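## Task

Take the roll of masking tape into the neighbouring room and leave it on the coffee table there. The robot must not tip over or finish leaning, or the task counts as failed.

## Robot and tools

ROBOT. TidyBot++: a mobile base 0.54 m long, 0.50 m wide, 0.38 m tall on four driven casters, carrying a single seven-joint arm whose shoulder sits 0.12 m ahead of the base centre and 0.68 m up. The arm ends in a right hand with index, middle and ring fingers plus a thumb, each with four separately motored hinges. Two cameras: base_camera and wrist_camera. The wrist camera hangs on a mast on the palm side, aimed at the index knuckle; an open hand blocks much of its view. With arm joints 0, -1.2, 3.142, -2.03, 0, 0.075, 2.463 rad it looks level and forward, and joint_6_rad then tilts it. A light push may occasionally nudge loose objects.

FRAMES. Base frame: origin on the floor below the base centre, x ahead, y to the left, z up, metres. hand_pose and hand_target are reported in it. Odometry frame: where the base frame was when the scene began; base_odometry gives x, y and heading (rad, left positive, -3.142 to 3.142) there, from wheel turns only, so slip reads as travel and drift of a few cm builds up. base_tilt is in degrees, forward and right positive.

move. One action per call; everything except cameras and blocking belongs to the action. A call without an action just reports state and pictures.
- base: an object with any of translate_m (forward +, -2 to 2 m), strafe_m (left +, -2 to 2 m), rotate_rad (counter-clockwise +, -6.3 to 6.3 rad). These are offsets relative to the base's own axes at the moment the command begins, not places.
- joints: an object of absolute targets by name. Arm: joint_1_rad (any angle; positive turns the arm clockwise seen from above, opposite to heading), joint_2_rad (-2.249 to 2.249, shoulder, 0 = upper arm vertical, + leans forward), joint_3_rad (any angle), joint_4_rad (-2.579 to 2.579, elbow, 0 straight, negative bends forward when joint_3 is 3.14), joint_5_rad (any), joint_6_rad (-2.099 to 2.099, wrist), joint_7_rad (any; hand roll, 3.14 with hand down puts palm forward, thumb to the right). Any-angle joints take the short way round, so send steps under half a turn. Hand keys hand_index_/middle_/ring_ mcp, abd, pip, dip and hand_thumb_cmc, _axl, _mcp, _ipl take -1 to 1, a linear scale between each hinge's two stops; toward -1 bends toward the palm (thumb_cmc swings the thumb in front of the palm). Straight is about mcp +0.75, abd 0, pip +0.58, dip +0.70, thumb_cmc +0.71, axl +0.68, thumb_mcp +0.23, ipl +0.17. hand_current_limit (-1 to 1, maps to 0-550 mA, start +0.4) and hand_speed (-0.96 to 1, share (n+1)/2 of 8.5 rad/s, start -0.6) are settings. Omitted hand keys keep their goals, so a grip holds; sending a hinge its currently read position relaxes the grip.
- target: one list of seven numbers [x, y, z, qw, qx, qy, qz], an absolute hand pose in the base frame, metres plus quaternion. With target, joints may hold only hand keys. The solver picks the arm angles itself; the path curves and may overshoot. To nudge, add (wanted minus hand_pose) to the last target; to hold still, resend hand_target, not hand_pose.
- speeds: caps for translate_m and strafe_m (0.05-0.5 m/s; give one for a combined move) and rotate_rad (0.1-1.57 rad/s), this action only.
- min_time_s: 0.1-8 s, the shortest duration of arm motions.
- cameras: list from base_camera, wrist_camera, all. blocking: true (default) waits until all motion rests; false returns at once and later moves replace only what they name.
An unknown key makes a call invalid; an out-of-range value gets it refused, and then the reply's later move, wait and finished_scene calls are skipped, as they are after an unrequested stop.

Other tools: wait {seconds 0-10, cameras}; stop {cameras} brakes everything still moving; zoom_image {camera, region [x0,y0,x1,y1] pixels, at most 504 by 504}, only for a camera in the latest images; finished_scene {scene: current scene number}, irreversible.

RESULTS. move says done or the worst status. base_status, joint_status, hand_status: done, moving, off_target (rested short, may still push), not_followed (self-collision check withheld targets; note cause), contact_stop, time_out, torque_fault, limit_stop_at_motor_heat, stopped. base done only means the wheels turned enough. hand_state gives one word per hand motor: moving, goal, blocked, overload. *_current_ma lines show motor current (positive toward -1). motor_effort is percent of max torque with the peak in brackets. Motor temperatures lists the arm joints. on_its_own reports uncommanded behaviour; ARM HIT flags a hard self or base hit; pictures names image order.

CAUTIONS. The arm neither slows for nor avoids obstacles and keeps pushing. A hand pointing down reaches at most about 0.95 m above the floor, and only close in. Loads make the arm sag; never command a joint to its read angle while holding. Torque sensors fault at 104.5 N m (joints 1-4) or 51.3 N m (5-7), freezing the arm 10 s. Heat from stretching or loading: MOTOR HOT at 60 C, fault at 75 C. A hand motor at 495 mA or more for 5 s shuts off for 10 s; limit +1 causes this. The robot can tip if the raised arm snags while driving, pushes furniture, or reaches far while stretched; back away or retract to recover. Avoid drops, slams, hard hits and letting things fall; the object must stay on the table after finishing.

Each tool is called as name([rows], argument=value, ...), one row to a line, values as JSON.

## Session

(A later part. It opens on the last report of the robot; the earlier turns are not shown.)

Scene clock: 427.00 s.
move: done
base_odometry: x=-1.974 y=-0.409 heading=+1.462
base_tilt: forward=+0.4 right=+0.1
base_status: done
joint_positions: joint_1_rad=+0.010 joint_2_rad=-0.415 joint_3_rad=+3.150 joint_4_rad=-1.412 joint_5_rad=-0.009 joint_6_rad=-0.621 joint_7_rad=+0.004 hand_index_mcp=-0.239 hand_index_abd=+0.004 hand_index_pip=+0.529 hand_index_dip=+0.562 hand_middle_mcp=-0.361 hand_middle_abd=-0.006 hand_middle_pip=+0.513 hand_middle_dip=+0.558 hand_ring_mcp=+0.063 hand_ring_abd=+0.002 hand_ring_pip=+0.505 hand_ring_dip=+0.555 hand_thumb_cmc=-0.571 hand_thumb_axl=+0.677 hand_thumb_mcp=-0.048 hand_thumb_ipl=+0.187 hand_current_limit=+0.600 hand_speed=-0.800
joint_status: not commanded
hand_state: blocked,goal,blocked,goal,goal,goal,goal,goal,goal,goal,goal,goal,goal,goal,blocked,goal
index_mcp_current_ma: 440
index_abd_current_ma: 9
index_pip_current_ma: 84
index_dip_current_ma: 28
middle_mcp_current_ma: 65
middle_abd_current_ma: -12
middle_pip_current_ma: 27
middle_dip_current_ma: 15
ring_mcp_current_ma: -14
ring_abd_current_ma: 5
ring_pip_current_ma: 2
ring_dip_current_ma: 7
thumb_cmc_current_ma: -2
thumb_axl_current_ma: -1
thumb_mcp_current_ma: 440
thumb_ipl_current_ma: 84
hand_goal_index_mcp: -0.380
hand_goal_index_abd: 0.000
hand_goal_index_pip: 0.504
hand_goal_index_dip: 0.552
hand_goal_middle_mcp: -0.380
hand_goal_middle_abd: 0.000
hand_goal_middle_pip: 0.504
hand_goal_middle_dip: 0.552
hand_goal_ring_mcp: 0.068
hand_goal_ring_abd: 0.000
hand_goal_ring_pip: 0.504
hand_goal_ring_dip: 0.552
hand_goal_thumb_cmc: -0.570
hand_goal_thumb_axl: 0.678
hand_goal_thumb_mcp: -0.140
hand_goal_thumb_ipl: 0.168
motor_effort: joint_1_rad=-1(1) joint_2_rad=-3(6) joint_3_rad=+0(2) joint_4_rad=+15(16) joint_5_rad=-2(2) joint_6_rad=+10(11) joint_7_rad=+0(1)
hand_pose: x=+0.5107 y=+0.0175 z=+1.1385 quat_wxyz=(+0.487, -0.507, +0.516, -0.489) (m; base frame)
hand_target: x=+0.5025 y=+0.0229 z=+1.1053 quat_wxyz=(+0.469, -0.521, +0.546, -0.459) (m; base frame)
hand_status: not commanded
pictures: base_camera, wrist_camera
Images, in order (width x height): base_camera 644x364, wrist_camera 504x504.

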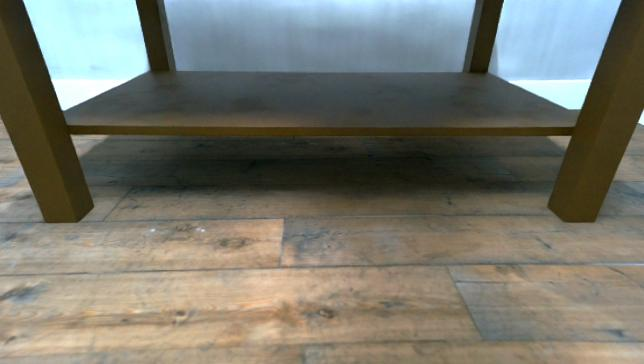

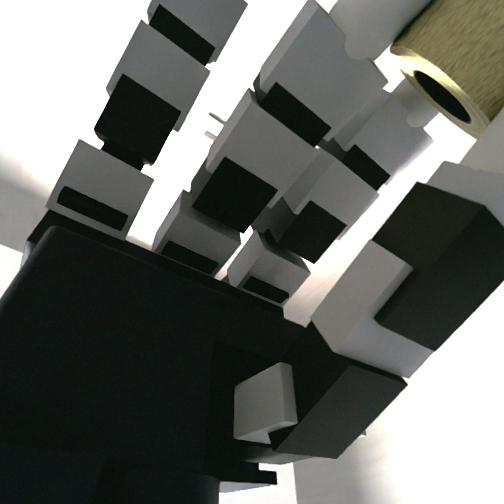

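move(base={"translate_m": 0.04}, speeds={"translate_m": 0.1}, joints={"joint_1_rad": 0.0, "joint_2_rad": 0.79, "joint_3_rad": 3.142, "joint_4_rad": -1.775, "joint_5_rad": 0.02, "joint_6_rad": 0.9, "joint_7_rad": -0.05}, min_time_s=3.5, cameras=["wrist_camera"])

move(joints={"joint_1_rad": 0.0, "joint_2_rad": 0.915, "joint_3_rad": 3.142, "joint_4_rad": -1.783, "joint_5_rad": 0.02, "joint_6_rad": 1.022, "joint_7_rad": -0.05}, min_time_s=1.5, cameras=["wrist_camera"])

Scene clock: 445.43 s.
move: done
base_odometry: x=-1.970 y=-0.369 heading=+1.462
base_tilt: forward=+0.4 right=+0.1
base_status: done
joint_positions: joint_1_rad=+0.010 joint_2_rad=+0.780 joint_3_rad=+3.150 joint_4_rad=-1.750 joint_5_rad=-0.009 joint_6_rad=+0.833 joint_7_rad=+0.004 hand_index_mcp=-0.239 hand_index_abd=+0.004 hand_index_pip=+0.529 hand_index_dip=+0.562 hand_middle_mcp=-0.361 hand_middle_abd=-0.006 hand_middle_pip=+0.513 hand_middle_dip=+0.558 hand_ring_mcp=+0.063 hand_ring_abd=+0.002 hand_ring_pip=+0.505 hand_ring_dip=+0.555 hand_thumb_cmc=-0.571 hand_thumb_axl=+0.677 hand_thumb_mcp=-0.048 hand_thumb_ipl=+0.187 hand_current_limit=+0.600 hand_speed=-0.800
joint_status: all done
hand_state: blocked,goal,blocked,goal,goal,goal,goal,goal,goal,goal,goal,goal,goal,goal,blocked,goal
index_mcp_current_ma: 440
index_abd_current_ma: 9
index_pip_current_ma: 84
index_dip_current_ma: 28
middle_mcp_current_ma: 65
middle_abd_current_ma: -12
middle_pip_current_ma: 27
middle_dip_current_ma: 15
ring_mcp_current_ma: -14
ring_abd_current_ma: 5
ring_pip_current_ma: 2
ring_dip_current_ma: 7
thumb_cmc_current_ma: -2
thumb_axl_current_ma: -1
thumb_mcp_current_ma: 440
thumb_ipl_current_ma: 84
hand_goal_index_mcp: -0.380
hand_goal_index_abd: 0.000
hand_goal_index_pip: 0.504
hand_goal_index_dip: 0.552
hand_goal_middle_mcp: -0.380
hand_goal_middle_abd: 0.000
hand_goal_middle_pip: 0.504
hand_goal_middle_dip: 0.552
hand_goal_ring_mcp: 0.068
hand_goal_ring_abd: 0.000
hand_goal_ring_pip: 0.504
hand_goal_ring_dip: 0.552
hand_goal_thumb_cmc: -0.570
hand_goal_thumb_axl: 0.678
hand_goal_thumb_mcp: -0.140
hand_goal_thumb_ipl: 0.168
motor_effort: joint_1_rad=-1(2) joint_2_rad=-33(36) joint_3_rad=+0(2) joint_4_rad=+11(17) joint_5_rad=-2(3) joint_6_rad=+9(11) joint_7_rad=+0(1)
hand_pose: x=+0.8843 y=+0.0096 z=+0.6012 quat_wxyz=(+0.461, -0.526, +0.535, -0.474) (m; base frame)
hand_target: x=+0.8810 y=+0.0317 z=+0.6024 quat_wxyz=(+0.489, -0.517, +0.529, -0.463) (m; base frame)
hand_status: not commanded
pictures: wrist_camera
Images, in order (width x height): wrist_camera 504x504.

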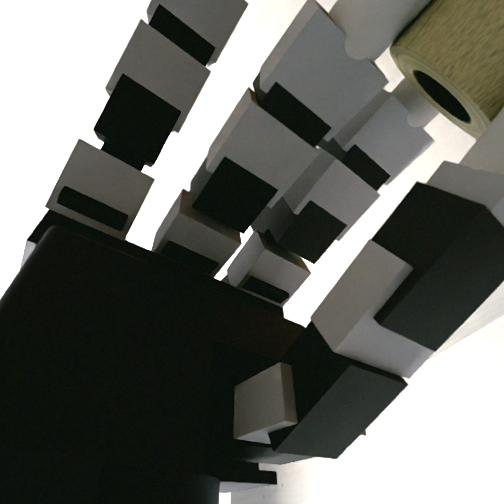

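Scene clock: 447.27 s.
move: done
base_odometry: x=-1.970 y=-0.369 heading=+1.462
base_tilt: forward=+0.4 right=+0.1
base_status: not commanded
joint_positions: joint_1_rad=+0.010 joint_2_rad=+0.893 joint_3_rad=+3.150 joint_4_rad=-1.755 joint_5_rad=-0.009 joint_6_rad=+0.956 joint_7_rad=+0.004 hand_index_mcp=-0.239 hand_index_abd=+0.004 hand_index_pip=+0.529 hand_index_dip=+0.562 hand_middle_mcp=-0.361 hand_middle_abd=-0.006 hand_middle_pip=+0.513 hand_middle_dip=+0.558 hand_ring_mcp=+0.063 hand_ring_abd=+0.002 hand_ring_pip=+0.505 hand_ring_dip=+0.555 hand_thumb_cmc=-0.571 hand_thumb_axl=+0.677 hand_thumb_mcp=-0.048 hand_thumb_ipl=+0.187 hand_current_limit=+0.600 hand_speed=-0.800
joint_status: all done
hand_state: blocked,goal,blocked,goal,goal,goal,goal,goal,goal,goal,goal,goal,goal,goal,blocked,goal
index_mcp_current_ma: 440
index_abd_current_ma: 9
index_pip_current_ma: 84
index_dip_current_ma: 28
middle_mcp_current_ma: 65
middle_abd_current_ma: -12
middle_pip_current_ma: 27
middle_dip_current_ma: 15
ring_mcp_current_ma: -14
ring_abd_current_ma: 5
ring_pip_current_ma: 2
ring_dip_current_ma: 7
thumb_cmc_current_ma: -2
thumb_axl_current_ma: -1
thumb_mcp_current_ma: 440
thumb_ipl_current_ma: 84
hand_goal_index_mcp: -0.380
hand_goal_index_abd: 0.000
hand_goal_index_pip: 0.504
hand_goal_index_dip: 0.552
hand_goal_middle_mcp: -0.380
hand_goal_middle_abd: 0.000
hand_goal_middle_pip: 0.504
hand_goal_middle_dip: 0.552
hand_goal_ring_mcp: 0.068
hand_goal_ring_abd: 0.000
hand_goal_ring_pip: 0.504
hand_goal_ring_dip: 0.552
hand_goal_thumb_cmc: -0.570
hand_goal_thumb_axl: 0.678
hand_goal_thumb_mcp: -0.140
hand_goal_thumb_ipl: 0.168
motor_effort: joint_1_rad=-1(1) joint_2_rad=-34(35) joint_3_rad=+1(1) joint_4_rad=+9(12) joint_5_rad=-1(3) joint_6_rad=+10(11) joint_7_rad=+0(1)
hand_pose: x=+0.8850 y=+0.0095 z=+0.5474 quat_wxyz=(+0.462, -0.525, +0.534, -0.476) (m; base frame)
hand_target: x=+0.8779 y=+0.0323 z=+0.5392 quat_wxyz=(+0.486, -0.519, +0.532, -0.459) (m; base frame)
hand_status: not commanded
pictures: wrist_camera
Images, in order (width x height): wrist_camera 504x504.

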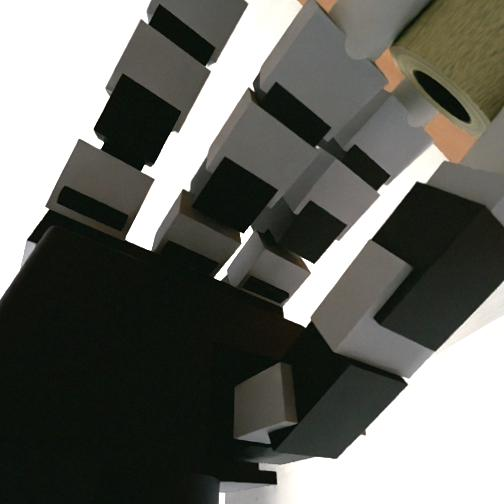

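move(joints={"joint_1_rad": 0, "joint_2_rad": 0.981, "joint_3_rad": 3.142, "joint_4_rad": -1.778, "joint_5_rad": 0.02, "joint_6_rad": 1.081, "joint_7_rad": -0.05}, min_time_s=1.5, cameras=["wrist_camera"])

Scene clock: 460.53 s.
move: done
base_odometry: x=-1.970 y=-0.369 heading=+1.462
base_tilt: forward=+0.4 right=+0.1
base_status: not commanded
joint_positions: joint_1_rad=+0.010 joint_2_rad=+0.955 joint_3_rad=+3.150 joint_4_rad=-1.755 joint_5_rad=-0.009 joint_6_rad=+1.017 joint_7_rad=+0.004 hand_index_mcp=-0.240 hand_index_abd=+0.004 hand_index_pip=+0.529 hand_index_dip=+0.562 hand_middle_mcp=-0.361 hand_middle_abd=-0.006 hand_middle_pip=+0.513 hand_middle_dip=+0.558 hand_ring_mcp=+0.063 hand_ring_abd=+0.002 hand_ring_pip=+0.505 hand_ring_dip=+0.555 hand_thumb_cmc=-0.571 hand_thumb_axl=+0.677 hand_thumb_mcp=-0.048 hand_thumb_ipl=+0.187 hand_current_limit=+0.600 hand_speed=-0.800
joint_status: all done
hand_state: blocked,goal,blocked,goal,goal,goal,goal,goal,goal,goal,goal,goal,goal,goal,blocked,goal
index_mcp_current_ma: 440
index_abd_current_ma: 9
index_pip_current_ma: 84
index_dip_current_ma: 28
middle_mcp_current_ma: 65
middle_abd_current_ma: -12
middle_pip_current_ma: 27
middle_dip_current_ma: 15
ring_mcp_current_ma: -14
ring_abd_current_ma: 5
ring_pip_current_ma: 2
ring_dip_current_ma: 7
thumb_cmc_current_ma: -2
thumb_axl_current_ma: -1
thumb_mcp_current_ma: 440
thumb_ipl_current_ma: 86
hand_goal_index_mcp: -0.380
hand_goal_index_abd: 0.000
hand_goal_index_pip: 0.504
hand_goal_index_dip: 0.552
hand_goal_middle_mcp: -0.380
hand_goal_middle_abd: 0.000
hand_goal_middle_pip: 0.504
hand_goal_middle_dip: 0.552
hand_goal_ring_mcp: 0.068
hand_goal_ring_abd: 0.000
hand_goal_ring_pip: 0.504
hand_goal_ring_dip: 0.552
hand_goal_thumb_cmc: -0.570
hand_goal_thumb_axl: 0.678
hand_goal_thumb_mcp: -0.140
hand_goal_thumb_ipl: 0.168
motor_effort: joint_1_rad=-1(2) joint_2_rad=-34(35) joint_3_rad=+0(1) joint_4_rad=+9(10) joint_5_rad=-1(2) joint_6_rad=+10(10) joint_7_rad=+0(1)
hand_pose: x=+0.8831 y=+0.0095 z=+0.5177 quat_wxyz=(+0.461, -0.525, +0.534, -0.475) (m; base frame)
hand_target: x=+0.8763 y=+0.0326 z=+0.5084 quat_wxyz=(+0.486, -0.520, +0.533, -0.458) (m; base frame)
hand_status: not commanded
pictures: wrist_camera
Images, in order (width x height): wrist_camera 504x504.

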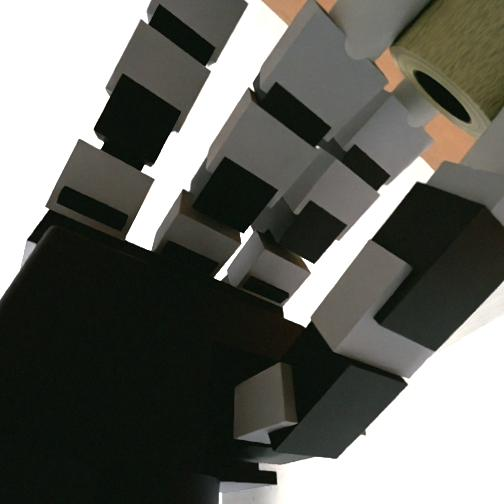

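move(joints={"joint_1_rad": 0, "joint_2_rad": 0.998, "joint_3_rad": 3.142, "joint_4_rad": -1.775, "joint_5_rad": 0.02, "joint_6_rad": 1.095, "joint_7_rad": -0.05}, min_time_s=1)

move(joints={"joint_1_rad": 0, "joint_2_rad": 1.014, "joint_3_rad": 3.142, "joint_4_rad": -1.772, "joint_5_rad": 0.02, "joint_6_rad": 1.109, "joint_7_rad": -0.05}, min_time_s=1, cameras=["wrist_camera"])

Scene clock: 465.07 s.
move: done
base_odometry: x=-1.970 y=-0.369 heading=+1.462
base_tilt: forward=+0.4 right=+0.0
base_status: not commanded
joint_positions: joint_1_rad=+0.010 joint_2_rad=+0.962 joint_3_rad=+3.150 joint_4_rad=-1.755 joint_5_rad=-0.009 joint_6_rad=+1.035 joint_7_rad=+0.004 hand_index_mcp=-0.247 hand_index_abd=+0.005 hand_index_pip=+0.529 hand_index_dip=+0.562 hand_middle_mcp=-0.365 hand_middle_abd=-0.006 hand_middle_pip=+0.513 hand_middle_dip=+0.558 hand_ring_mcp=+0.063 hand_ring_abd=+0.002 hand_ring_pip=+0.505 hand_ring_dip=+0.555 hand_thumb_cmc=-0.572 hand_thumb_axl=+0.677 hand_thumb_mcp=-0.048 hand_thumb_ipl=+0.195 hand_current_limit=+0.600 hand_speed=-0.800
joint_status: all done
hand_state: blocked,goal,blocked,goal,goal,goal,goal,goal,goal,goal,goal,goal,goal,goal,blocked,blocked
index_mcp_current_ma: 440
index_abd_current_ma: 11
index_pip_current_ma: 84
index_dip_current_ma: 28
middle_mcp_current_ma: 49
middle_abd_current_ma: -14
middle_pip_current_ma: 27
middle_dip_current_ma: 15
ring_mcp_current_ma: -14
ring_abd_current_ma: 5
ring_pip_current_ma: 2
ring_dip_current_ma: 7
thumb_cmc_current_ma: -5
thumb_axl_current_ma: -1
thumb_mcp_current_ma: 440
thumb_ipl_current_ma: 127
hand_goal_index_mcp: -0.380
hand_goal_index_abd: 0.000
hand_goal_index_pip: 0.504
hand_goal_index_dip: 0.552
hand_goal_middle_mcp: -0.380
hand_goal_middle_abd: 0.000
hand_goal_middle_pip: 0.504
hand_goal_middle_dip: 0.552
hand_goal_ring_mcp: 0.068
hand_goal_ring_abd: 0.000
hand_goal_ring_pip: 0.504
hand_goal_ring_dip: 0.552
hand_goal_thumb_cmc: -0.570
hand_goal_thumb_axl: 0.678
hand_goal_thumb_mcp: -0.140
hand_goal_thumb_ipl: 0.168
motor_effort: joint_1_rad=-1(2) joint_2_rad=-33(35) joint_3_rad=+0(1) joint_4_rad=+8(10) joint_5_rad=-1(3) joint_6_rad=+9(10) joint_7_rad=+0(1)
hand_pose: x=+0.8841 y=+0.0094 z=+0.5175 quat_wxyz=(+0.464, -0.523, +0.531, -0.478) (m; base frame)
hand_target: x=+0.8761 y=+0.0326 z=+0.5008 quat_wxyz=(+0.486, -0.520, +0.533, -0.458) (m; base frame)
hand_status: not commanded
pictures: none

Scene clock: 466.37 s.
move: done
base_odometry: x=-1.970 y=-0.369 heading=+1.462
base_tilt: forward=+0.4 right=+0.1
base_status: not commanded
joint_positions: joint_1_rad=+0.010 joint_2_rad=+0.970 joint_3_rad=+3.150 joint_4_rad=-1.755 joint_5_rad=-0.009 joint_6_rad=+1.055 joint_7_rad=+0.004 hand_index_mcp=-0.247 hand_index_abd=+0.006 hand_index_pip=+0.529 hand_index_dip=+0.562 hand_middle_mcp=-0.366 hand_middle_abd=-0.006 hand_middle_pip=+0.513 hand_middle_dip=+0.558 hand_ring_mcp=+0.063 hand_ring_abd=+0.002 hand_ring_pip=+0.505 hand_ring_dip=+0.555 hand_thumb_cmc=-0.573 hand_thumb_axl=+0.677 hand_thumb_mcp=-0.048 hand_thumb_ipl=+0.196 hand_current_limit=+0.600 hand_speed=-0.800
joint_status: all done
hand_state: blocked,goal,blocked,goal,goal,goal,goal,goal,goal,goal,goal,goal,goal,goal,blocked,blocked
index_mcp_current_ma: 440
index_abd_current_ma: 12
index_pip_current_ma: 84
index_dip_current_ma: 28
middle_mcp_current_ma: 45
middle_abd_current_ma: -14
middle_pip_current_ma: 26
middle_dip_current_ma: 15
ring_mcp_current_ma: -14
ring_abd_current_ma: 5
ring_pip_current_ma: 2
ring_dip_current_ma: 7
thumb_cmc_current_ma: -6
thumb_axl_current_ma: -1
thumb_mcp_current_ma: 440
thumb_ipl_current_ma: 131
hand_goal_index_mcp: -0.380
hand_goal_index_abd: 0.000
hand_goal_index_pip: 0.504
hand_goal_index_dip: 0.552
hand_goal_middle_mcp: -0.380
hand_goal_middle_abd: 0.000
hand_goal_middle_pip: 0.504
hand_goal_middle_dip: 0.552
hand_goal_ring_mcp: 0.068
hand_goal_ring_abd: 0.000
hand_goal_ring_pip: 0.504
hand_goal_ring_dip: 0.552
hand_goal_thumb_cmc: -0.570
hand_goal_thumb_axl: 0.678
hand_goal_thumb_mcp: -0.140
hand_goal_thumb_ipl: 0.168
motor_effort: joint_1_rad=+0(1) joint_2_rad=-32(33) joint_3_rad=+1(1) joint_4_rad=+8(9) joint_5_rad=-2(2) joint_6_rad=+8(9) joint_7_rad=+0(1)
hand_pose: x=+0.8852 y=+0.0094 z=+0.5173 quat_wxyz=(+0.467, -0.520, +0.528, -0.482) (m; base frame)
hand_target: x=+0.8760 y=+0.0327 z=+0.4940 quat_wxyz=(+0.487, -0.519, +0.532, -0.458) (m; base frame)
hand_status: not commanded
pictures: wrist_camera
Images, in order (width x height): wrist_camera 504x504.

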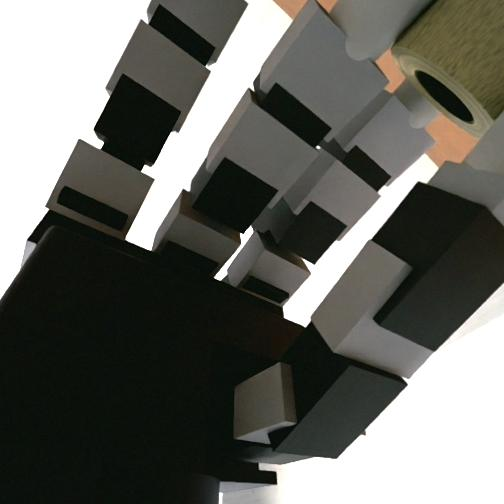

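move(joints={"hand_index_mcp": -0.18, "hand_middle_mcp": -0.2, "hand_thumb_mcp": 0.02, "hand_speed": -0.8})

move(joints={"hand_index_mcp": 0.068, "hand_middle_mcp": 0.068, "hand_thumb_mcp": 0.3, "hand_speed": -0.75}, cameras=["wrist_camera"])

Scene clock: 472.10 s.
move: off_target
base_odometry: x=-1.970 y=-0.369 heading=+1.462
base_tilt: forward=+0.4 right=+0.1
base_status: not commanded
joint_positions: joint_1_rad=+0.010 joint_2_rad=+0.971 joint_3_rad=+3.150 joint_4_rad=-1.755 joint_5_rad=-0.009 joint_6_rad=+1.055 joint_7_rad=+0.004 hand_index_mcp=-0.217 hand_index_abd=+0.006 hand_index_pip=+0.498 hand_index_dip=+0.550 hand_middle_mcp=-0.299 hand_middle_abd=-0.005 hand_middle_pip=+0.480 hand_middle_dip=+0.539 hand_ring_mcp=+0.063 hand_ring_abd=+0.002 hand_ring_pip=+0.505 hand_ring_dip=+0.555 hand_thumb_cmc=-0.574 hand_thumb_axl=+0.677 hand_thumb_mcp=+0.019 hand_thumb_ipl=+0.171 hand_current_limit=+0.600 hand_speed=-0.800
joint_status: hand_index_mcp off_target (ended at -0.217, target -0.180); hand_middle_mcp off_target (ended at -0.299, target -0.200); the others done
hand_state: blocked,goal,goal,goal,blocked,goal,blocked,goal,goal,goal,goal,goal,goal,goal,goal,goal
index_mcp_current_ma: -141
index_abd_current_ma: 13
index_pip_current_ma: -16
index_dip_current_ma: -6
middle_mcp_current_ma: -437
middle_abd_current_ma: -11
middle_pip_current_ma: -78
middle_dip_current_ma: -39
ring_mcp_current_ma: -14
ring_abd_current_ma: 5
ring_pip_current_ma: 2
ring_dip_current_ma: 7
thumb_cmc_current_ma: -9
thumb_axl_current_ma: -1
thumb_mcp_current_ma: -4
thumb_ipl_current_ma: 10
hand_goal_index_mcp: -0.180
hand_goal_index_abd: 0.000
hand_goal_index_pip: 0.504
hand_goal_index_dip: 0.552
hand_goal_middle_mcp: -0.200
hand_goal_middle_abd: 0.000
hand_goal_middle_pip: 0.504
hand_goal_middle_dip: 0.552
hand_goal_ring_mcp: 0.068
hand_goal_ring_abd: 0.000
hand_goal_ring_pip: 0.504
hand_goal_ring_dip: 0.552
hand_goal_thumb_cmc: -0.570
hand_goal_thumb_axl: 0.678
hand_goal_thumb_mcp: 0.020
hand_goal_thumb_ipl: 0.168
motor_effort: joint_1_rad=+0(1) joint_2_rad=-32(32) joint_3_rad=+0(1) joint_4_rad=+8(9) joint_5_rad=-1(2) joint_6_rad=+8(9) joint_7_rad=+0(1)
hand_pose: x=+0.8851 y=+0.0094 z=+0.5170 quat_wxyz=(+0.467, -0.520, +0.528, -0.482) (m; base frame)
hand_target: x=+0.8760 y=+0.0327 z=+0.4940 quat_wxyz=(+0.487, -0.519, +0.532, -0.458) (m; base frame)
hand_status: not commanded
pictures: none

Scene clock: 472.93 s.
move: off_target
base_odometry: x=-1.970 y=-0.369 heading=+1.462
base_tilt: forward=+0.4 right=+0.1
base_status: not commanded
joint_positions: joint_1_rad=+0.010 joint_2_rad=+0.971 joint_3_rad=+3.150 joint_4_rad=-1.755 joint_5_rad=-0.009 joint_6_rad=+1.056 joint_7_rad=+0.004 hand_index_mcp=+0.051 hand_index_abd=+0.003 hand_index_pip=+0.500 hand_index_dip=+0.550 hand_middle_mcp=-0.298 hand_middle_abd=-0.005 hand_middle_pip=+0.479 hand_middle_dip=+0.538 hand_ring_mcp=+0.063 hand_ring_abd=+0.002 hand_ring_pip=+0.505 hand_ring_dip=+0.555 hand_thumb_cmc=-0.574 hand_thumb_axl=+0.677 hand_thumb_mcp=+0.296 hand_thumb_ipl=+0.170 hand_current_limit=+0.600 hand_speed=-0.750
joint_status: hand_middle_mcp off_target (ended at -0.298, target +0.068); the others done
hand_state: goal,goal,goal,goal,blocked,goal,blocked,goal,goal,goal,goal,goal,goal,goal,goal,goal
index_mcp_current_ma: -56
index_abd_current_ma: 6
index_pip_current_ma: -11
index_dip_current_ma: -6
middle_mcp_current_ma: -440
middle_abd_current_ma: -11
middle_pip_current_ma: -82
middle_dip_current_ma: -43
ring_mcp_current_ma: -14
ring_abd_current_ma: 5
ring_pip_current_ma: 2
ring_dip_current_ma: 7
thumb_cmc_current_ma: -9
thumb_axl_current_ma: -1
thumb_mcp_current_ma: -15
thumb_ipl_current_ma: 7
hand_goal_index_mcp: 0.068
hand_goal_index_abd: 0.000
hand_goal_index_pip: 0.504
hand_goal_index_dip: 0.552
hand_goal_middle_mcp: 0.068
hand_goal_middle_abd: 0.000
hand_goal_middle_pip: 0.504
hand_goal_middle_dip: 0.552
hand_goal_ring_mcp: 0.068
hand_goal_ring_abd: 0.000
hand_goal_ring_pip: 0.504
hand_goal_ring_dip: 0.552
hand_goal_thumb_cmc: -0.570
hand_goal_thumb_axl: 0.678
hand_goal_thumb_mcp: 0.300
hand_goal_thumb_ipl: 0.168
motor_effort: joint_1_rad=-1(1) joint_2_rad=-32(32) joint_3_rad=+0(1) joint_4_rad=+8(9) joint_5_rad=-2(2) joint_6_rad=+8(9) joint_7_rad=+0(1)
hand_pose: x=+0.8851 y=+0.0095 z=+0.5169 quat_wxyz=(+0.467, -0.520, +0.529, -0.482) (m; base frame)
hand_target: x=+0.8760 y=+0.0327 z=+0.4940 quat_wxyz=(+0.487, -0.519, +0.532, -0.458) (m; base frame)
hand_status: not commanded
pictures: wrist_camera
Images, in order (width x height): wrist_camera 504x504.

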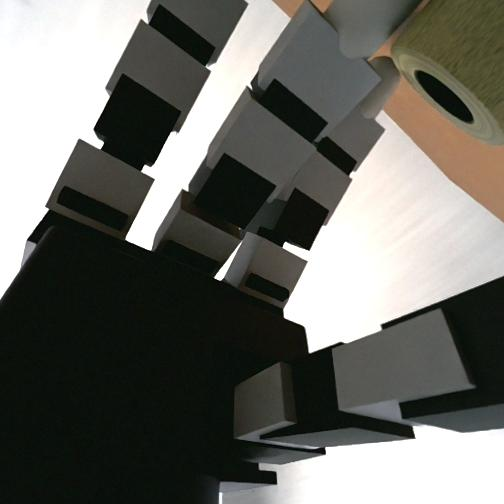

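move(joints={"hand_middle_mcp": -0.32, "hand_speed": -0.8})

move(joints={"joint_1_rad": 0, "joint_2_rad": 0.90, "joint_3_rad": 3.142, "joint_4_rad": -1.745, "joint_5_rad": 0.02, "joint_6_rad": 0.985, "joint_7_rad": -0.05}, min_time_s=2, cameras=["wrist_camera"])

Scene clock: 480.43 s.
move: done
base_odometry: x=-1.970 y=-0.369 heading=+1.462
base_tilt: forward=+0.4 right=+0.1
base_status: not commanded
joint_positions: joint_1_rad=+0.010 joint_2_rad=+0.971 joint_3_rad=+3.150 joint_4_rad=-1.755 joint_5_rad=-0.009 joint_6_rad=+1.058 joint_7_rad=+0.004 hand_index_mcp=+0.051 hand_index_abd=+0.003 hand_index_pip=+0.500 hand_index_dip=+0.550 hand_middle_mcp=-0.319 hand_middle_abd=-0.005 hand_middle_pip=+0.498 hand_middle_dip=+0.545 hand_ring_mcp=+0.063 hand_ring_abd=+0.002 hand_ring_pip=+0.505 hand_ring_dip=+0.555 hand_thumb_cmc=-0.574 hand_thumb_axl=+0.677 hand_thumb_mcp=+0.296 hand_thumb_ipl=+0.170 hand_current_limit=+0.600 hand_speed=-0.800
joint_status: all done
hand_state: goal,goal,goal,goal,goal,goal,goal,goal,goal,goal,goal,goal,goal,goal,goal,goal
index_mcp_current_ma: -56
index_abd_current_ma: 6
index_pip_current_ma: -11
index_dip_current_ma: -6
middle_mcp_current_ma: 3
middle_abd_current_ma: -10
middle_pip_current_ma: -17
middle_dip_current_ma: -18
ring_mcp_current_ma: -14
ring_abd_current_ma: 5
ring_pip_current_ma: 2
ring_dip_current_ma: 7
thumb_cmc_current_ma: -9
thumb_axl_current_ma: -1
thumb_mcp_current_ma: -15
thumb_ipl_current_ma: 7
hand_goal_index_mcp: 0.068
hand_goal_index_abd: 0.000
hand_goal_index_pip: 0.504
hand_goal_index_dip: 0.552
hand_goal_middle_mcp: -0.320
hand_goal_middle_abd: 0.000
hand_goal_middle_pip: 0.504
hand_goal_middle_dip: 0.552
hand_goal_ring_mcp: 0.068
hand_goal_ring_abd: 0.000
hand_goal_ring_pip: 0.504
hand_goal_ring_dip: 0.552
hand_goal_thumb_cmc: -0.570
hand_goal_thumb_axl: 0.678
hand_goal_thumb_mcp: 0.300
hand_goal_thumb_ipl: 0.168
motor_effort: joint_1_rad=-1(1) joint_2_rad=-32(32) joint_3_rad=+0(1) joint_4_rad=+7(8) joint_5_rad=-1(2) joint_6_rad=+7(8) joint_7_rad=+0(1)
hand_pose: x=+0.8853 y=+0.0094 z=+0.5172 quat_wxyz=(+0.468, -0.520, +0.528, -0.482) (m; base frame)
hand_target: x=+0.8760 y=+0.0327 z=+0.4940 quat_wxyz=(+0.487, -0.519, +0.532, -0.458) (m; base frame)
hand_status: not commanded
pictures: none

Scene clock: 482.80 s.
move: done
base_odometry: x=-1.970 y=-0.369 heading=+1.462
base_tilt: forward=+0.4 right=+0.0
base_status: not commanded
joint_positions: joint_1_rad=+0.010 joint_2_rad=+0.948 joint_3_rad=+3.150 joint_4_rad=-1.755 joint_5_rad=-0.009 joint_6_rad=+1.052 joint_7_rad=+0.004 hand_index_mcp=+0.051 hand_index_abd=+0.003 hand_index_pip=+0.500 hand_index_dip=+0.550 hand_middle_mcp=-0.321 hand_middle_abd=-0.003 hand_middle_pip=+0.501 hand_middle_dip=+0.550 hand_ring_mcp=+0.063 hand_ring_abd=+0.002 hand_ring_pip=+0.505 hand_ring_dip=+0.555 hand_thumb_cmc=-0.574 hand_thumb_axl=+0.677 hand_thumb_mcp=+0.296 hand_thumb_ipl=+0.170 hand_current_limit=+0.600 hand_speed=-0.800
joint_status: all done
hand_state: goal,goal,goal,goal,goal,goal,goal,goal,goal,goal,goal,goal,goal,goal,goal,goal
index_mcp_current_ma: -56
index_abd_current_ma: 6
index_pip_current_ma: -11
index_dip_current_ma: -6
middle_mcp_current_ma: -1
middle_abd_current_ma: -7
middle_pip_current_ma: -7
middle_dip_current_ma: -6
ring_mcp_current_ma: -14
ring_abd_current_ma: 5
ring_pip_current_ma: 2
ring_dip_current_ma: 7
thumb_cmc_current_ma: -9
thumb_axl_current_ma: -1
thumb_mcp_current_ma: -15
thumb_ipl_current_ma: 7
hand_goal_index_mcp: 0.068
hand_goal_index_abd: 0.000
hand_goal_index_pip: 0.504
hand_goal_index_dip: 0.552
hand_goal_middle_mcp: -0.320
hand_goal_middle_abd: 0.000
hand_goal_middle_pip: 0.504
hand_goal_middle_dip: 0.552
hand_goal_ring_mcp: 0.068
hand_goal_ring_abd: 0.000
hand_goal_ring_pip: 0.504
hand_goal_ring_dip: 0.552
hand_goal_thumb_cmc: -0.570
hand_goal_thumb_axl: 0.678
hand_goal_thumb_mcp: 0.300
hand_goal_thumb_ipl: 0.168
motor_effort: joint_1_rad=+0(2) joint_2_rad=-34(36) joint_3_rad=+0(1) joint_4_rad=+9(10) joint_5_rad=-1(2) joint_6_rad=+10(11) joint_7_rad=+0(1)
hand_pose: x=+0.8882 y=+0.0094 z=+0.5331 quat_wxyz=(+0.472, -0.516, +0.524, -0.486) (m; base frame)
hand_target: x=+0.8907 y=+0.0321 z=+0.5564 quat_wxyz=(+0.490, -0.516, +0.528, -0.464) (m; base frame)
hand_status: not commanded
pictures: wrist_camera
Images, in order (width x height): wrist_camera 504x504.

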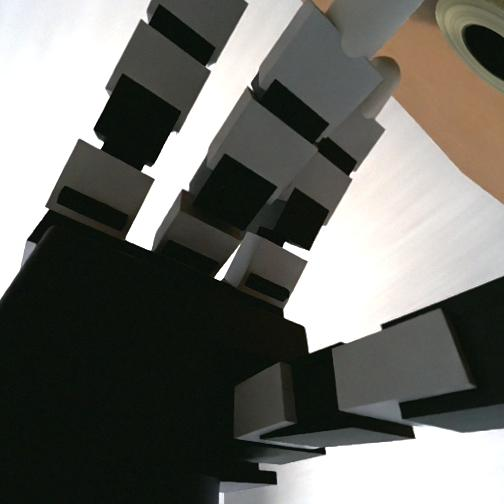

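move(joints={"joint_1_rad": 0, "joint_2_rad": 0.65, "joint_3_rad": 3.142, "joint_4_rad": -1.65, "joint_5_rad": 0.02, "joint_6_rad": 0.75, "joint_7_rad": -0.05, "hand_middle_mcp": 0.068}, min_time_s=3, cameras=["wrist_camera"])

Scene clock: 488.60 s.
move: done
base_odometry: x=-1.970 y=-0.369 heading=+1.462
base_tilt: forward=+0.4 right=+0.1
base_status: not commanded
joint_positions: joint_1_rad=+0.010 joint_2_rad=+0.695 joint_3_rad=+3.150 joint_4_rad=-1.683 joint_5_rad=-0.009 joint_6_rad=+0.823 joint_7_rad=+0.004 hand_index_mcp=+0.051 hand_index_abd=+0.003 hand_index_pip=+0.500 hand_index_dip=+0.550 hand_middle_mcp=+0.051 hand_middle_abd=-0.003 hand_middle_pip=+0.501 hand_middle_dip=+0.550 hand_ring_mcp=+0.063 hand_ring_abd=+0.002 hand_ring_pip=+0.505 hand_ring_dip=+0.555 hand_thumb_cmc=-0.574 hand_thumb_axl=+0.677 hand_thumb_mcp=+0.296 hand_thumb_ipl=+0.170 hand_current_limit=+0.600 hand_speed=-0.800
joint_status: all done
hand_state: goal,goal,goal,goal,goal,goal,goal,goal,goal,goal,goal,goal,goal,goal,goal,goal
index_mcp_current_ma: -56
index_abd_current_ma: 6
index_pip_current_ma: -11
index_dip_current_ma: -6
middle_mcp_current_ma: -58
middle_abd_current_ma: -7
middle_pip_current_ma: -7
middle_dip_current_ma: -6
ring_mcp_current_ma: -14
ring_abd_current_ma: 5
ring_pip_current_ma: 2
ring_dip_current_ma: 7
thumb_cmc_current_ma: -9
thumb_axl_current_ma: -1
thumb_mcp_current_ma: -12
thumb_ipl_current_ma: 7
hand_goal_index_mcp: 0.068
hand_goal_index_abd: 0.000
hand_goal_index_pip: 0.504
hand_goal_index_dip: 0.552
hand_goal_middle_mcp: 0.068
hand_goal_middle_abd: 0.000
hand_goal_middle_pip: 0.504
hand_goal_middle_dip: 0.552
hand_goal_ring_mcp: 0.068
hand_goal_ring_abd: 0.000
hand_goal_ring_pip: 0.504
hand_goal_ring_dip: 0.552
hand_goal_thumb_cmc: -0.570
hand_goal_thumb_axl: 0.678
hand_goal_thumb_mcp: 0.300
hand_goal_thumb_ipl: 0.168
motor_effort: joint_1_rad=+0(1) joint_2_rad=-33(35) joint_3_rad=+0(1) joint_4_rad=+12(13) joint_5_rad=-1(2) joint_6_rad=+10(11) joint_7_rad=+0(1)
hand_pose: x=+0.9091 y=+0.0095 z=+0.6976 quat_wxyz=(+0.497, -0.491, +0.501, -0.510) (m; base frame)
hand_target: x=+0.9108 y=+0.0309 z=+0.7294 quat_wxyz=(+0.517, -0.489, +0.500, -0.493) (m; base frame)
hand_status: not commanded
pictures: wrist_camera
Images, in order (width x height): wrist_camera 504x504.

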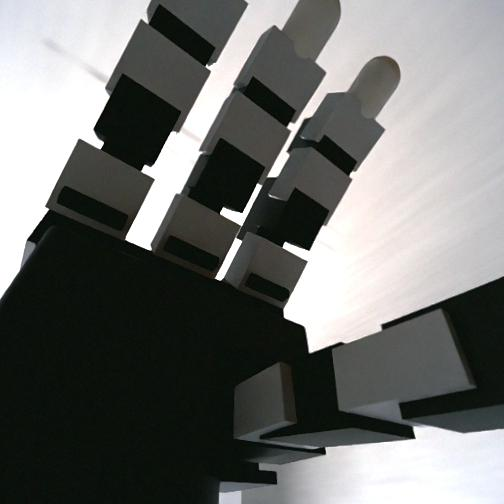

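move(joints={"joint_1_rad": 0, "joint_2_rad": -0.42, "joint_3_rad": 3.142, "joint_4_rad": -1.44, "joint_5_rad": 0.02, "joint_6_rad": -0.69, "joint_7_rad": -0.05}, min_time_s=3, cameras=["wrist_camera", "base_camera"])

Scene clock: 495.40 s.
move: done
base_odometry: x=-1.970 y=-0.369 heading=+1.462
base_tilt: forward=+0.4 right=+0.1
base_status: not commanded
joint_positions: joint_1_rad=+0.010 joint_2_rad=-0.415 joint_3_rad=+3.150 joint_4_rad=-1.471 joint_5_rad=-0.009 joint_6_rad=-0.616 joint_7_rad=+0.004 hand_index_mcp=+0.051 hand_index_abd=+0.003 hand_index_pip=+0.500 hand_index_dip=+0.550 hand_middle_mcp=+0.051 hand_middle_abd=-0.003 hand_middle_pip=+0.501 hand_middle_dip=+0.550 hand_ring_mcp=+0.063 hand_ring_abd=+0.002 hand_ring_pip=+0.505 hand_ring_dip=+0.555 hand_thumb_cmc=-0.574 hand_thumb_axl=+0.677 hand_thumb_mcp=+0.296 hand_thumb_ipl=+0.170 hand_current_limit=+0.600 hand_speed=-0.800
joint_status: all done
hand_state: goal,goal,goal,goal,goal,goal,goal,goal,goal,goal,goal,goal,goal,goal,goal,goal
index_mcp_current_ma: -56
index_abd_current_ma: 6
index_pip_current_ma: -11
index_dip_current_ma: -6
middle_mcp_current_ma: -58
middle_abd_current_ma: -7
middle_pip_current_ma: -7
middle_dip_current_ma: -6
ring_mcp_current_ma: -14
ring_abd_current_ma: 5
ring_pip_current_ma: 2
ring_dip_current_ma: 7
thumb_cmc_current_ma: -9
thumb_axl_current_ma: -1
thumb_mcp_current_ma: -12
thumb_ipl_current_ma: 7
hand_goal_index_mcp: 0.068
hand_goal_index_abd: 0.000
hand_goal_index_pip: 0.504
hand_goal_index_dip: 0.552
hand_goal_middle_mcp: 0.068
hand_goal_middle_abd: 0.000
hand_goal_middle_pip: 0.504
hand_goal_middle_dip: 0.552
hand_goal_ring_mcp: 0.068
hand_goal_ring_abd: 0.000
hand_goal_ring_pip: 0.504
hand_goal_ring_dip: 0.552
hand_goal_thumb_cmc: -0.570
hand_goal_thumb_axl: 0.678
hand_goal_thumb_mcp: 0.300
hand_goal_thumb_ipl: 0.168
motor_effort: joint_1_rad=-1(2) joint_2_rad=-3(35) joint_3_rad=+0(2) joint_4_rad=+16(17) joint_5_rad=-1(3) joint_6_rad=+10(12) joint_7_rad=+0(1)
hand_pose: x=+0.5146 y=+0.0176 z=+1.1067 quat_wxyz=(+0.473, -0.520, +0.530, -0.475) (m; base frame)
hand_target: x=+0.5025 y=+0.0229 z=+1.1053 quat_wxyz=(+0.469, -0.521, +0.546, -0.459) (m; base frame)
hand_status: not commanded
pictures: base_camera, wrist_camera
Images, in order (width x height): base_camera 644x364, wrist_camera 504x504.

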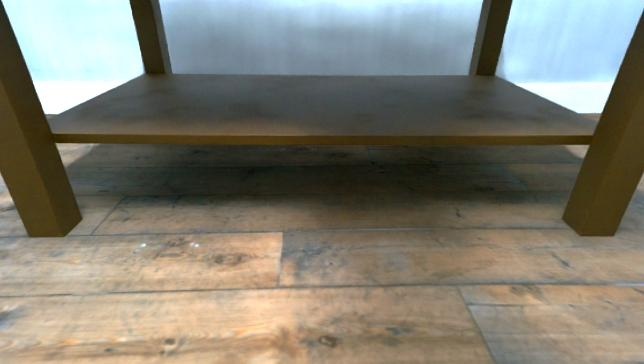

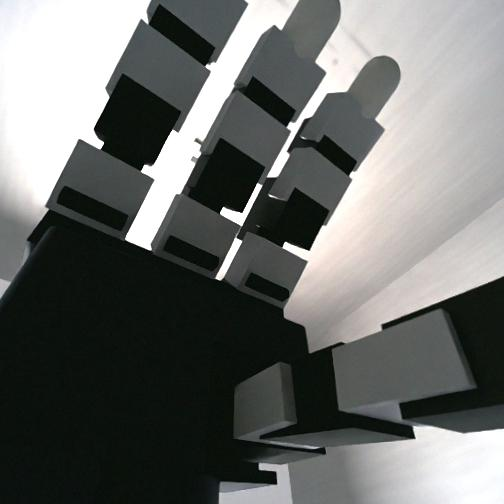

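move(base={"translate_m": -0.6})

move(joints={"joint_1_rad": 0, "joint_2_rad": -1.2, "joint_3_rad": 3.142, "joint_4_rad": -2.03, "joint_5_rad": 0, "joint_6_rad": -0.2, "joint_7_rad": 2.463, "hand_index_mcp": 0.754, "hand_middle_mcp": 0.754, "hand_ring_mcp": 0.754, "hand_thumb_cmc": 0.714, "hand_thumb_mcp": 0.226, "hand_speed": -0.4}, cameras=["wrist_camera", "base_camera"])

Scene clock: 501.67 s.
move: done
base_odometry: x=-2.035 y=-0.965 heading=+1.462
base_tilt: forward=+0.3 right=+0.1
base_status: done
joint_positions: joint_1_rad=+0.010 joint_2_rad=-0.418 joint_3_rad=+3.150 joint_4_rad=-1.471 joint_5_rad=-0.009 joint_6_rad=-0.620 joint_7_rad=+0.004 hand_index_mcp=+0.052 hand_index_abd=+0.003 hand_index_pip=+0.500 hand_index_dip=+0.550 hand_middle_mcp=+0.052 hand_middle_abd=-0.003 hand_middle_pip=+0.501 hand_middle_dip=+0.550 hand_ring_mcp=+0.063 hand_ring_abd=+0.002 hand_ring_pip=+0.505 hand_ring_dip=+0.555 hand_thumb_cmc=-0.573 hand_thumb_axl=+0.677 hand_thumb_mcp=+0.296 hand_thumb_ipl=+0.170 hand_current_limit=+0.600 hand_speed=-0.800
joint_status: not commanded
hand_state: goal,goal,goal,goal,goal,goal,goal,goal,goal,goal,goal,goal,goal,goal,goal,goal
index_mcp_current_ma: -53
index_abd_current_ma: 5
index_pip_current_ma: -11
index_dip_current_ma: -6
middle_mcp_current_ma: -53
middle_abd_current_ma: -6
middle_pip_current_ma: -7
middle_dip_current_ma: -6
ring_mcp_current_ma: -14
ring_abd_current_ma: 5
ring_pip_current_ma: 2
ring_dip_current_ma: 7
thumb_cmc_current_ma: -7
thumb_axl_current_ma: -1
thumb_mcp_current_ma: -11
thumb_ipl_current_ma: 6
hand_goal_index_mcp: 0.068
hand_goal_index_abd: 0.000
hand_goal_index_pip: 0.504
hand_goal_index_dip: 0.552
hand_goal_middle_mcp: 0.068
hand_goal_middle_abd: 0.000
hand_goal_middle_pip: 0.504
hand_goal_middle_dip: 0.552
hand_goal_ring_mcp: 0.068
hand_goal_ring_abd: 0.000
hand_goal_ring_pip: 0.504
hand_goal_ring_dip: 0.552
hand_goal_thumb_cmc: -0.570
hand_goal_thumb_axl: 0.678
hand_goal_thumb_mcp: 0.300
hand_goal_thumb_ipl: 0.168
motor_effort: joint_1_rad=-1(1) joint_2_rad=-4(7) joint_3_rad=+1(2) joint_4_rad=+15(16) joint_5_rad=-1(2) joint_6_rad=+9(11) joint_7_rad=+0(1)
hand_pose: x=+0.5127 y=+0.0176 z=+1.1072 quat_wxyz=(+0.473, -0.520, +0.530, -0.475) (m; base frame)
hand_target: x=+0.5025 y=+0.0229 z=+1.1053 quat_wxyz=(+0.469, -0.521, +0.546, -0.459) (m; base frame)
hand_status: not commanded
pictures: none

Scene clock: 504.83 s.
move: done
base_odometry: x=-2.035 y=-0.965 heading=+1.462
base_tilt: forward=+0.3 right=+0.1
base_status: not commanded
joint_positions: joint_1_rad=+0.010 joint_2_rad=-1.188 joint_3_rad=+3.150 joint_4_rad=-1.999 joint_5_rad=-0.009 joint_6_rad=-0.265 joint_7_rad=+2.404 hand_index_mcp=+0.759 hand_index_abd=+0.003 hand_index_pip=+0.503 hand_index_dip=+0.550 hand_middle_mcp=+0.759 hand_middle_abd=+0.001 hand_middle_pip=+0.503 hand_middle_dip=+0.550 hand_ring_mcp=+0.758 hand_ring_abd=+0.002 hand_ring_pip=+0.504 hand_ring_dip=+0.555 hand_thumb_cmc=+0.717 hand_thumb_axl=+0.677 hand_thumb_mcp=+0.228 hand_thumb_ipl=+0.170 hand_current_limit=+0.600 hand_speed=-0.400
joint_status: all done
hand_state: goal,goal,goal,goal,goal,goal,goal,goal,goal,goal,goal,goal,goal,goal,goal,goal
index_mcp_current_ma: 14
index_abd_current_ma: 5
index_pip_current_ma: -2
index_dip_current_ma: -5
middle_mcp_current_ma: 14
middle_abd_current_ma: 2
middle_pip_current_ma: -2
middle_dip_current_ma: -5
ring_mcp_current_ma: 11
ring_abd_current_ma: 5
ring_pip_current_ma: 0
ring_dip_current_ma: 6
thumb_cmc_current_ma: 8
thumb_axl_current_ma: -1
thumb_mcp_current_ma: 5
thumb_ipl_current_ma: 6
hand_goal_index_mcp: 0.754
hand_goal_index_abd: 0.000
hand_goal_index_pip: 0.504
hand_goal_index_dip: 0.552
hand_goal_middle_mcp: 0.754
hand_goal_middle_abd: 0.000
hand_goal_middle_pip: 0.504
hand_goal_middle_dip: 0.552
hand_goal_ring_mcp: 0.754
hand_goal_ring_abd: 0.000
hand_goal_ring_pip: 0.504
hand_goal_ring_dip: 0.552
hand_goal_thumb_cmc: 0.714
hand_goal_thumb_axl: 0.678
hand_goal_thumb_mcp: 0.226
hand_goal_thumb_ipl: 0.168
motor_effort: joint_1_rad=-1(1) joint_2_rad=+15(17) joint_3_rad=+1(2) joint_4_rad=+13(16) joint_5_rad=-2(3) joint_6_rad=+9(11) joint_7_rad=+0(1)
hand_pose: x=+0.1986 y=-0.0777 z=+1.2398 quat_wxyz=(-0.347, -0.472, -0.200, -0.786) (m; base frame)
hand_target: x=+0.1905 y=-0.0699 z=+1.2461 quat_wxyz=(-0.375, -0.444, -0.212, -0.785) (m; base frame)
hand_status: not commanded
pictures: base_camera, wrist_camera
Images, in order (width x height): base_camera 644x364, wrist_camera 504x504.

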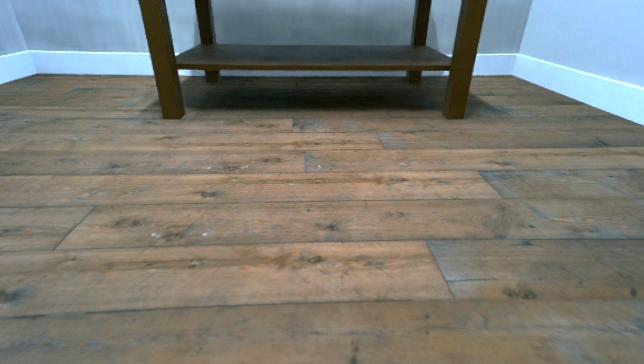

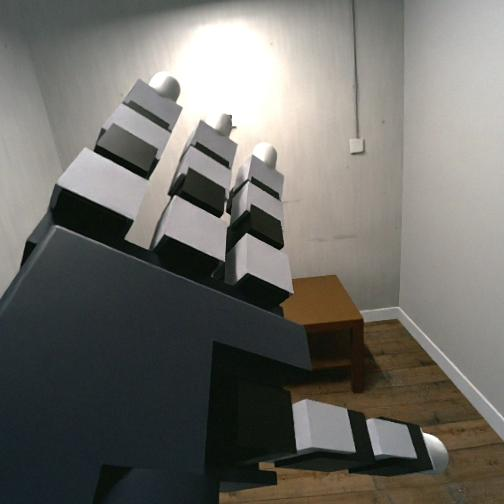

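move(joints={"joint_1_rad": -0.5}, cameras=["wrist_camera"])

Scene clock: 509.10 s.
move: done
base_odometry: x=-2.035 y=-0.965 heading=+1.462
base_tilt: forward=+0.3 right=+0.1
base_status: not commanded
joint_positions: joint_1_rad=-0.485 joint_2_rad=-1.188 joint_3_rad=+3.150 joint_4_rad=-1.999 joint_5_rad=-0.009 joint_6_rad=-0.265 joint_7_rad=+2.406 hand_index_mcp=+0.759 hand_index_abd=+0.003 hand_index_pip=+0.503 hand_index_dip=+0.550 hand_middle_mcp=+0.759 hand_middle_abd=+0.001 hand_middle_pip=+0.503 hand_middle_dip=+0.550 hand_ring_mcp=+0.758 hand_ring_abd=+0.002 hand_ring_pip=+0.504 hand_ring_dip=+0.555 hand_thumb_cmc=+0.717 hand_thumb_axl=+0.677 hand_thumb_mcp=+0.228 hand_thumb_ipl=+0.170 hand_current_limit=+0.600 hand_speed=-0.400
joint_status: all done
hand_state: goal,goal,goal,goal,goal,goal,goal,goal,goal,goal,goal,goal,goal,goal,goal,goal
index_mcp_current_ma: 14
index_abd_current_ma: 5
index_pip_current_ma: -2
index_dip_current_ma: -5
middle_mcp_current_ma: 14
middle_abd_current_ma: 2
middle_pip_current_ma: -2
middle_dip_current_ma: -5
ring_mcp_current_ma: 12
ring_abd_current_ma: 5
ring_pip_current_ma: 0
ring_dip_current_ma: 6
thumb_cmc_current_ma: 9
thumb_axl_current_ma: -1
thumb_mcp_current_ma: 5
thumb_ipl_current_ma: 6
hand_goal_index_mcp: 0.754
hand_goal_index_abd: 0.000
hand_goal_index_pip: 0.504
hand_goal_index_dip: 0.552
hand_goal_middle_mcp: 0.754
hand_goal_middle_abd: 0.000
hand_goal_middle_pip: 0.504
hand_goal_middle_dip: 0.552
hand_goal_ring_mcp: 0.754
hand_goal_ring_abd: 0.000
hand_goal_ring_pip: 0.504
hand_goal_ring_dip: 0.552
hand_goal_thumb_cmc: 0.714
hand_goal_thumb_axl: 0.678
hand_goal_thumb_mcp: 0.226
hand_goal_thumb_ipl: 0.168
motor_effort: joint_1_rad=-1(2) joint_2_rad=+15(15) joint_3_rad=+1(2) joint_4_rad=+13(13) joint_5_rad=-1(2) joint_6_rad=+9(10) joint_7_rad=+0(1)
hand_pose: x=+0.2258 y=-0.0305 z=+1.2401 quat_wxyz=(-0.145, -0.408, -0.310, -0.847) (m; base frame)
hand_target: x=+0.2153 y=-0.0271 z=+1.2461 quat_wxyz=(-0.170, -0.378, -0.316, -0.854) (m; base frame)
hand_status: not commanded
pictures: wrist_camera
Images, in order (width x height): wrist_camera 504x504.

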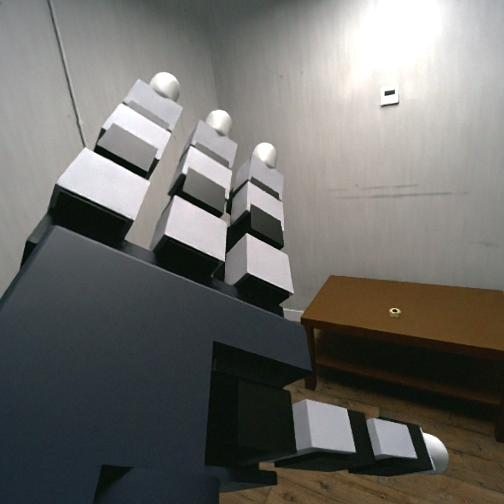

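The tape is lying flat on the coffee table, so the scene can end here.

finished_scene(scene=2)

The scene is finished: the task was done.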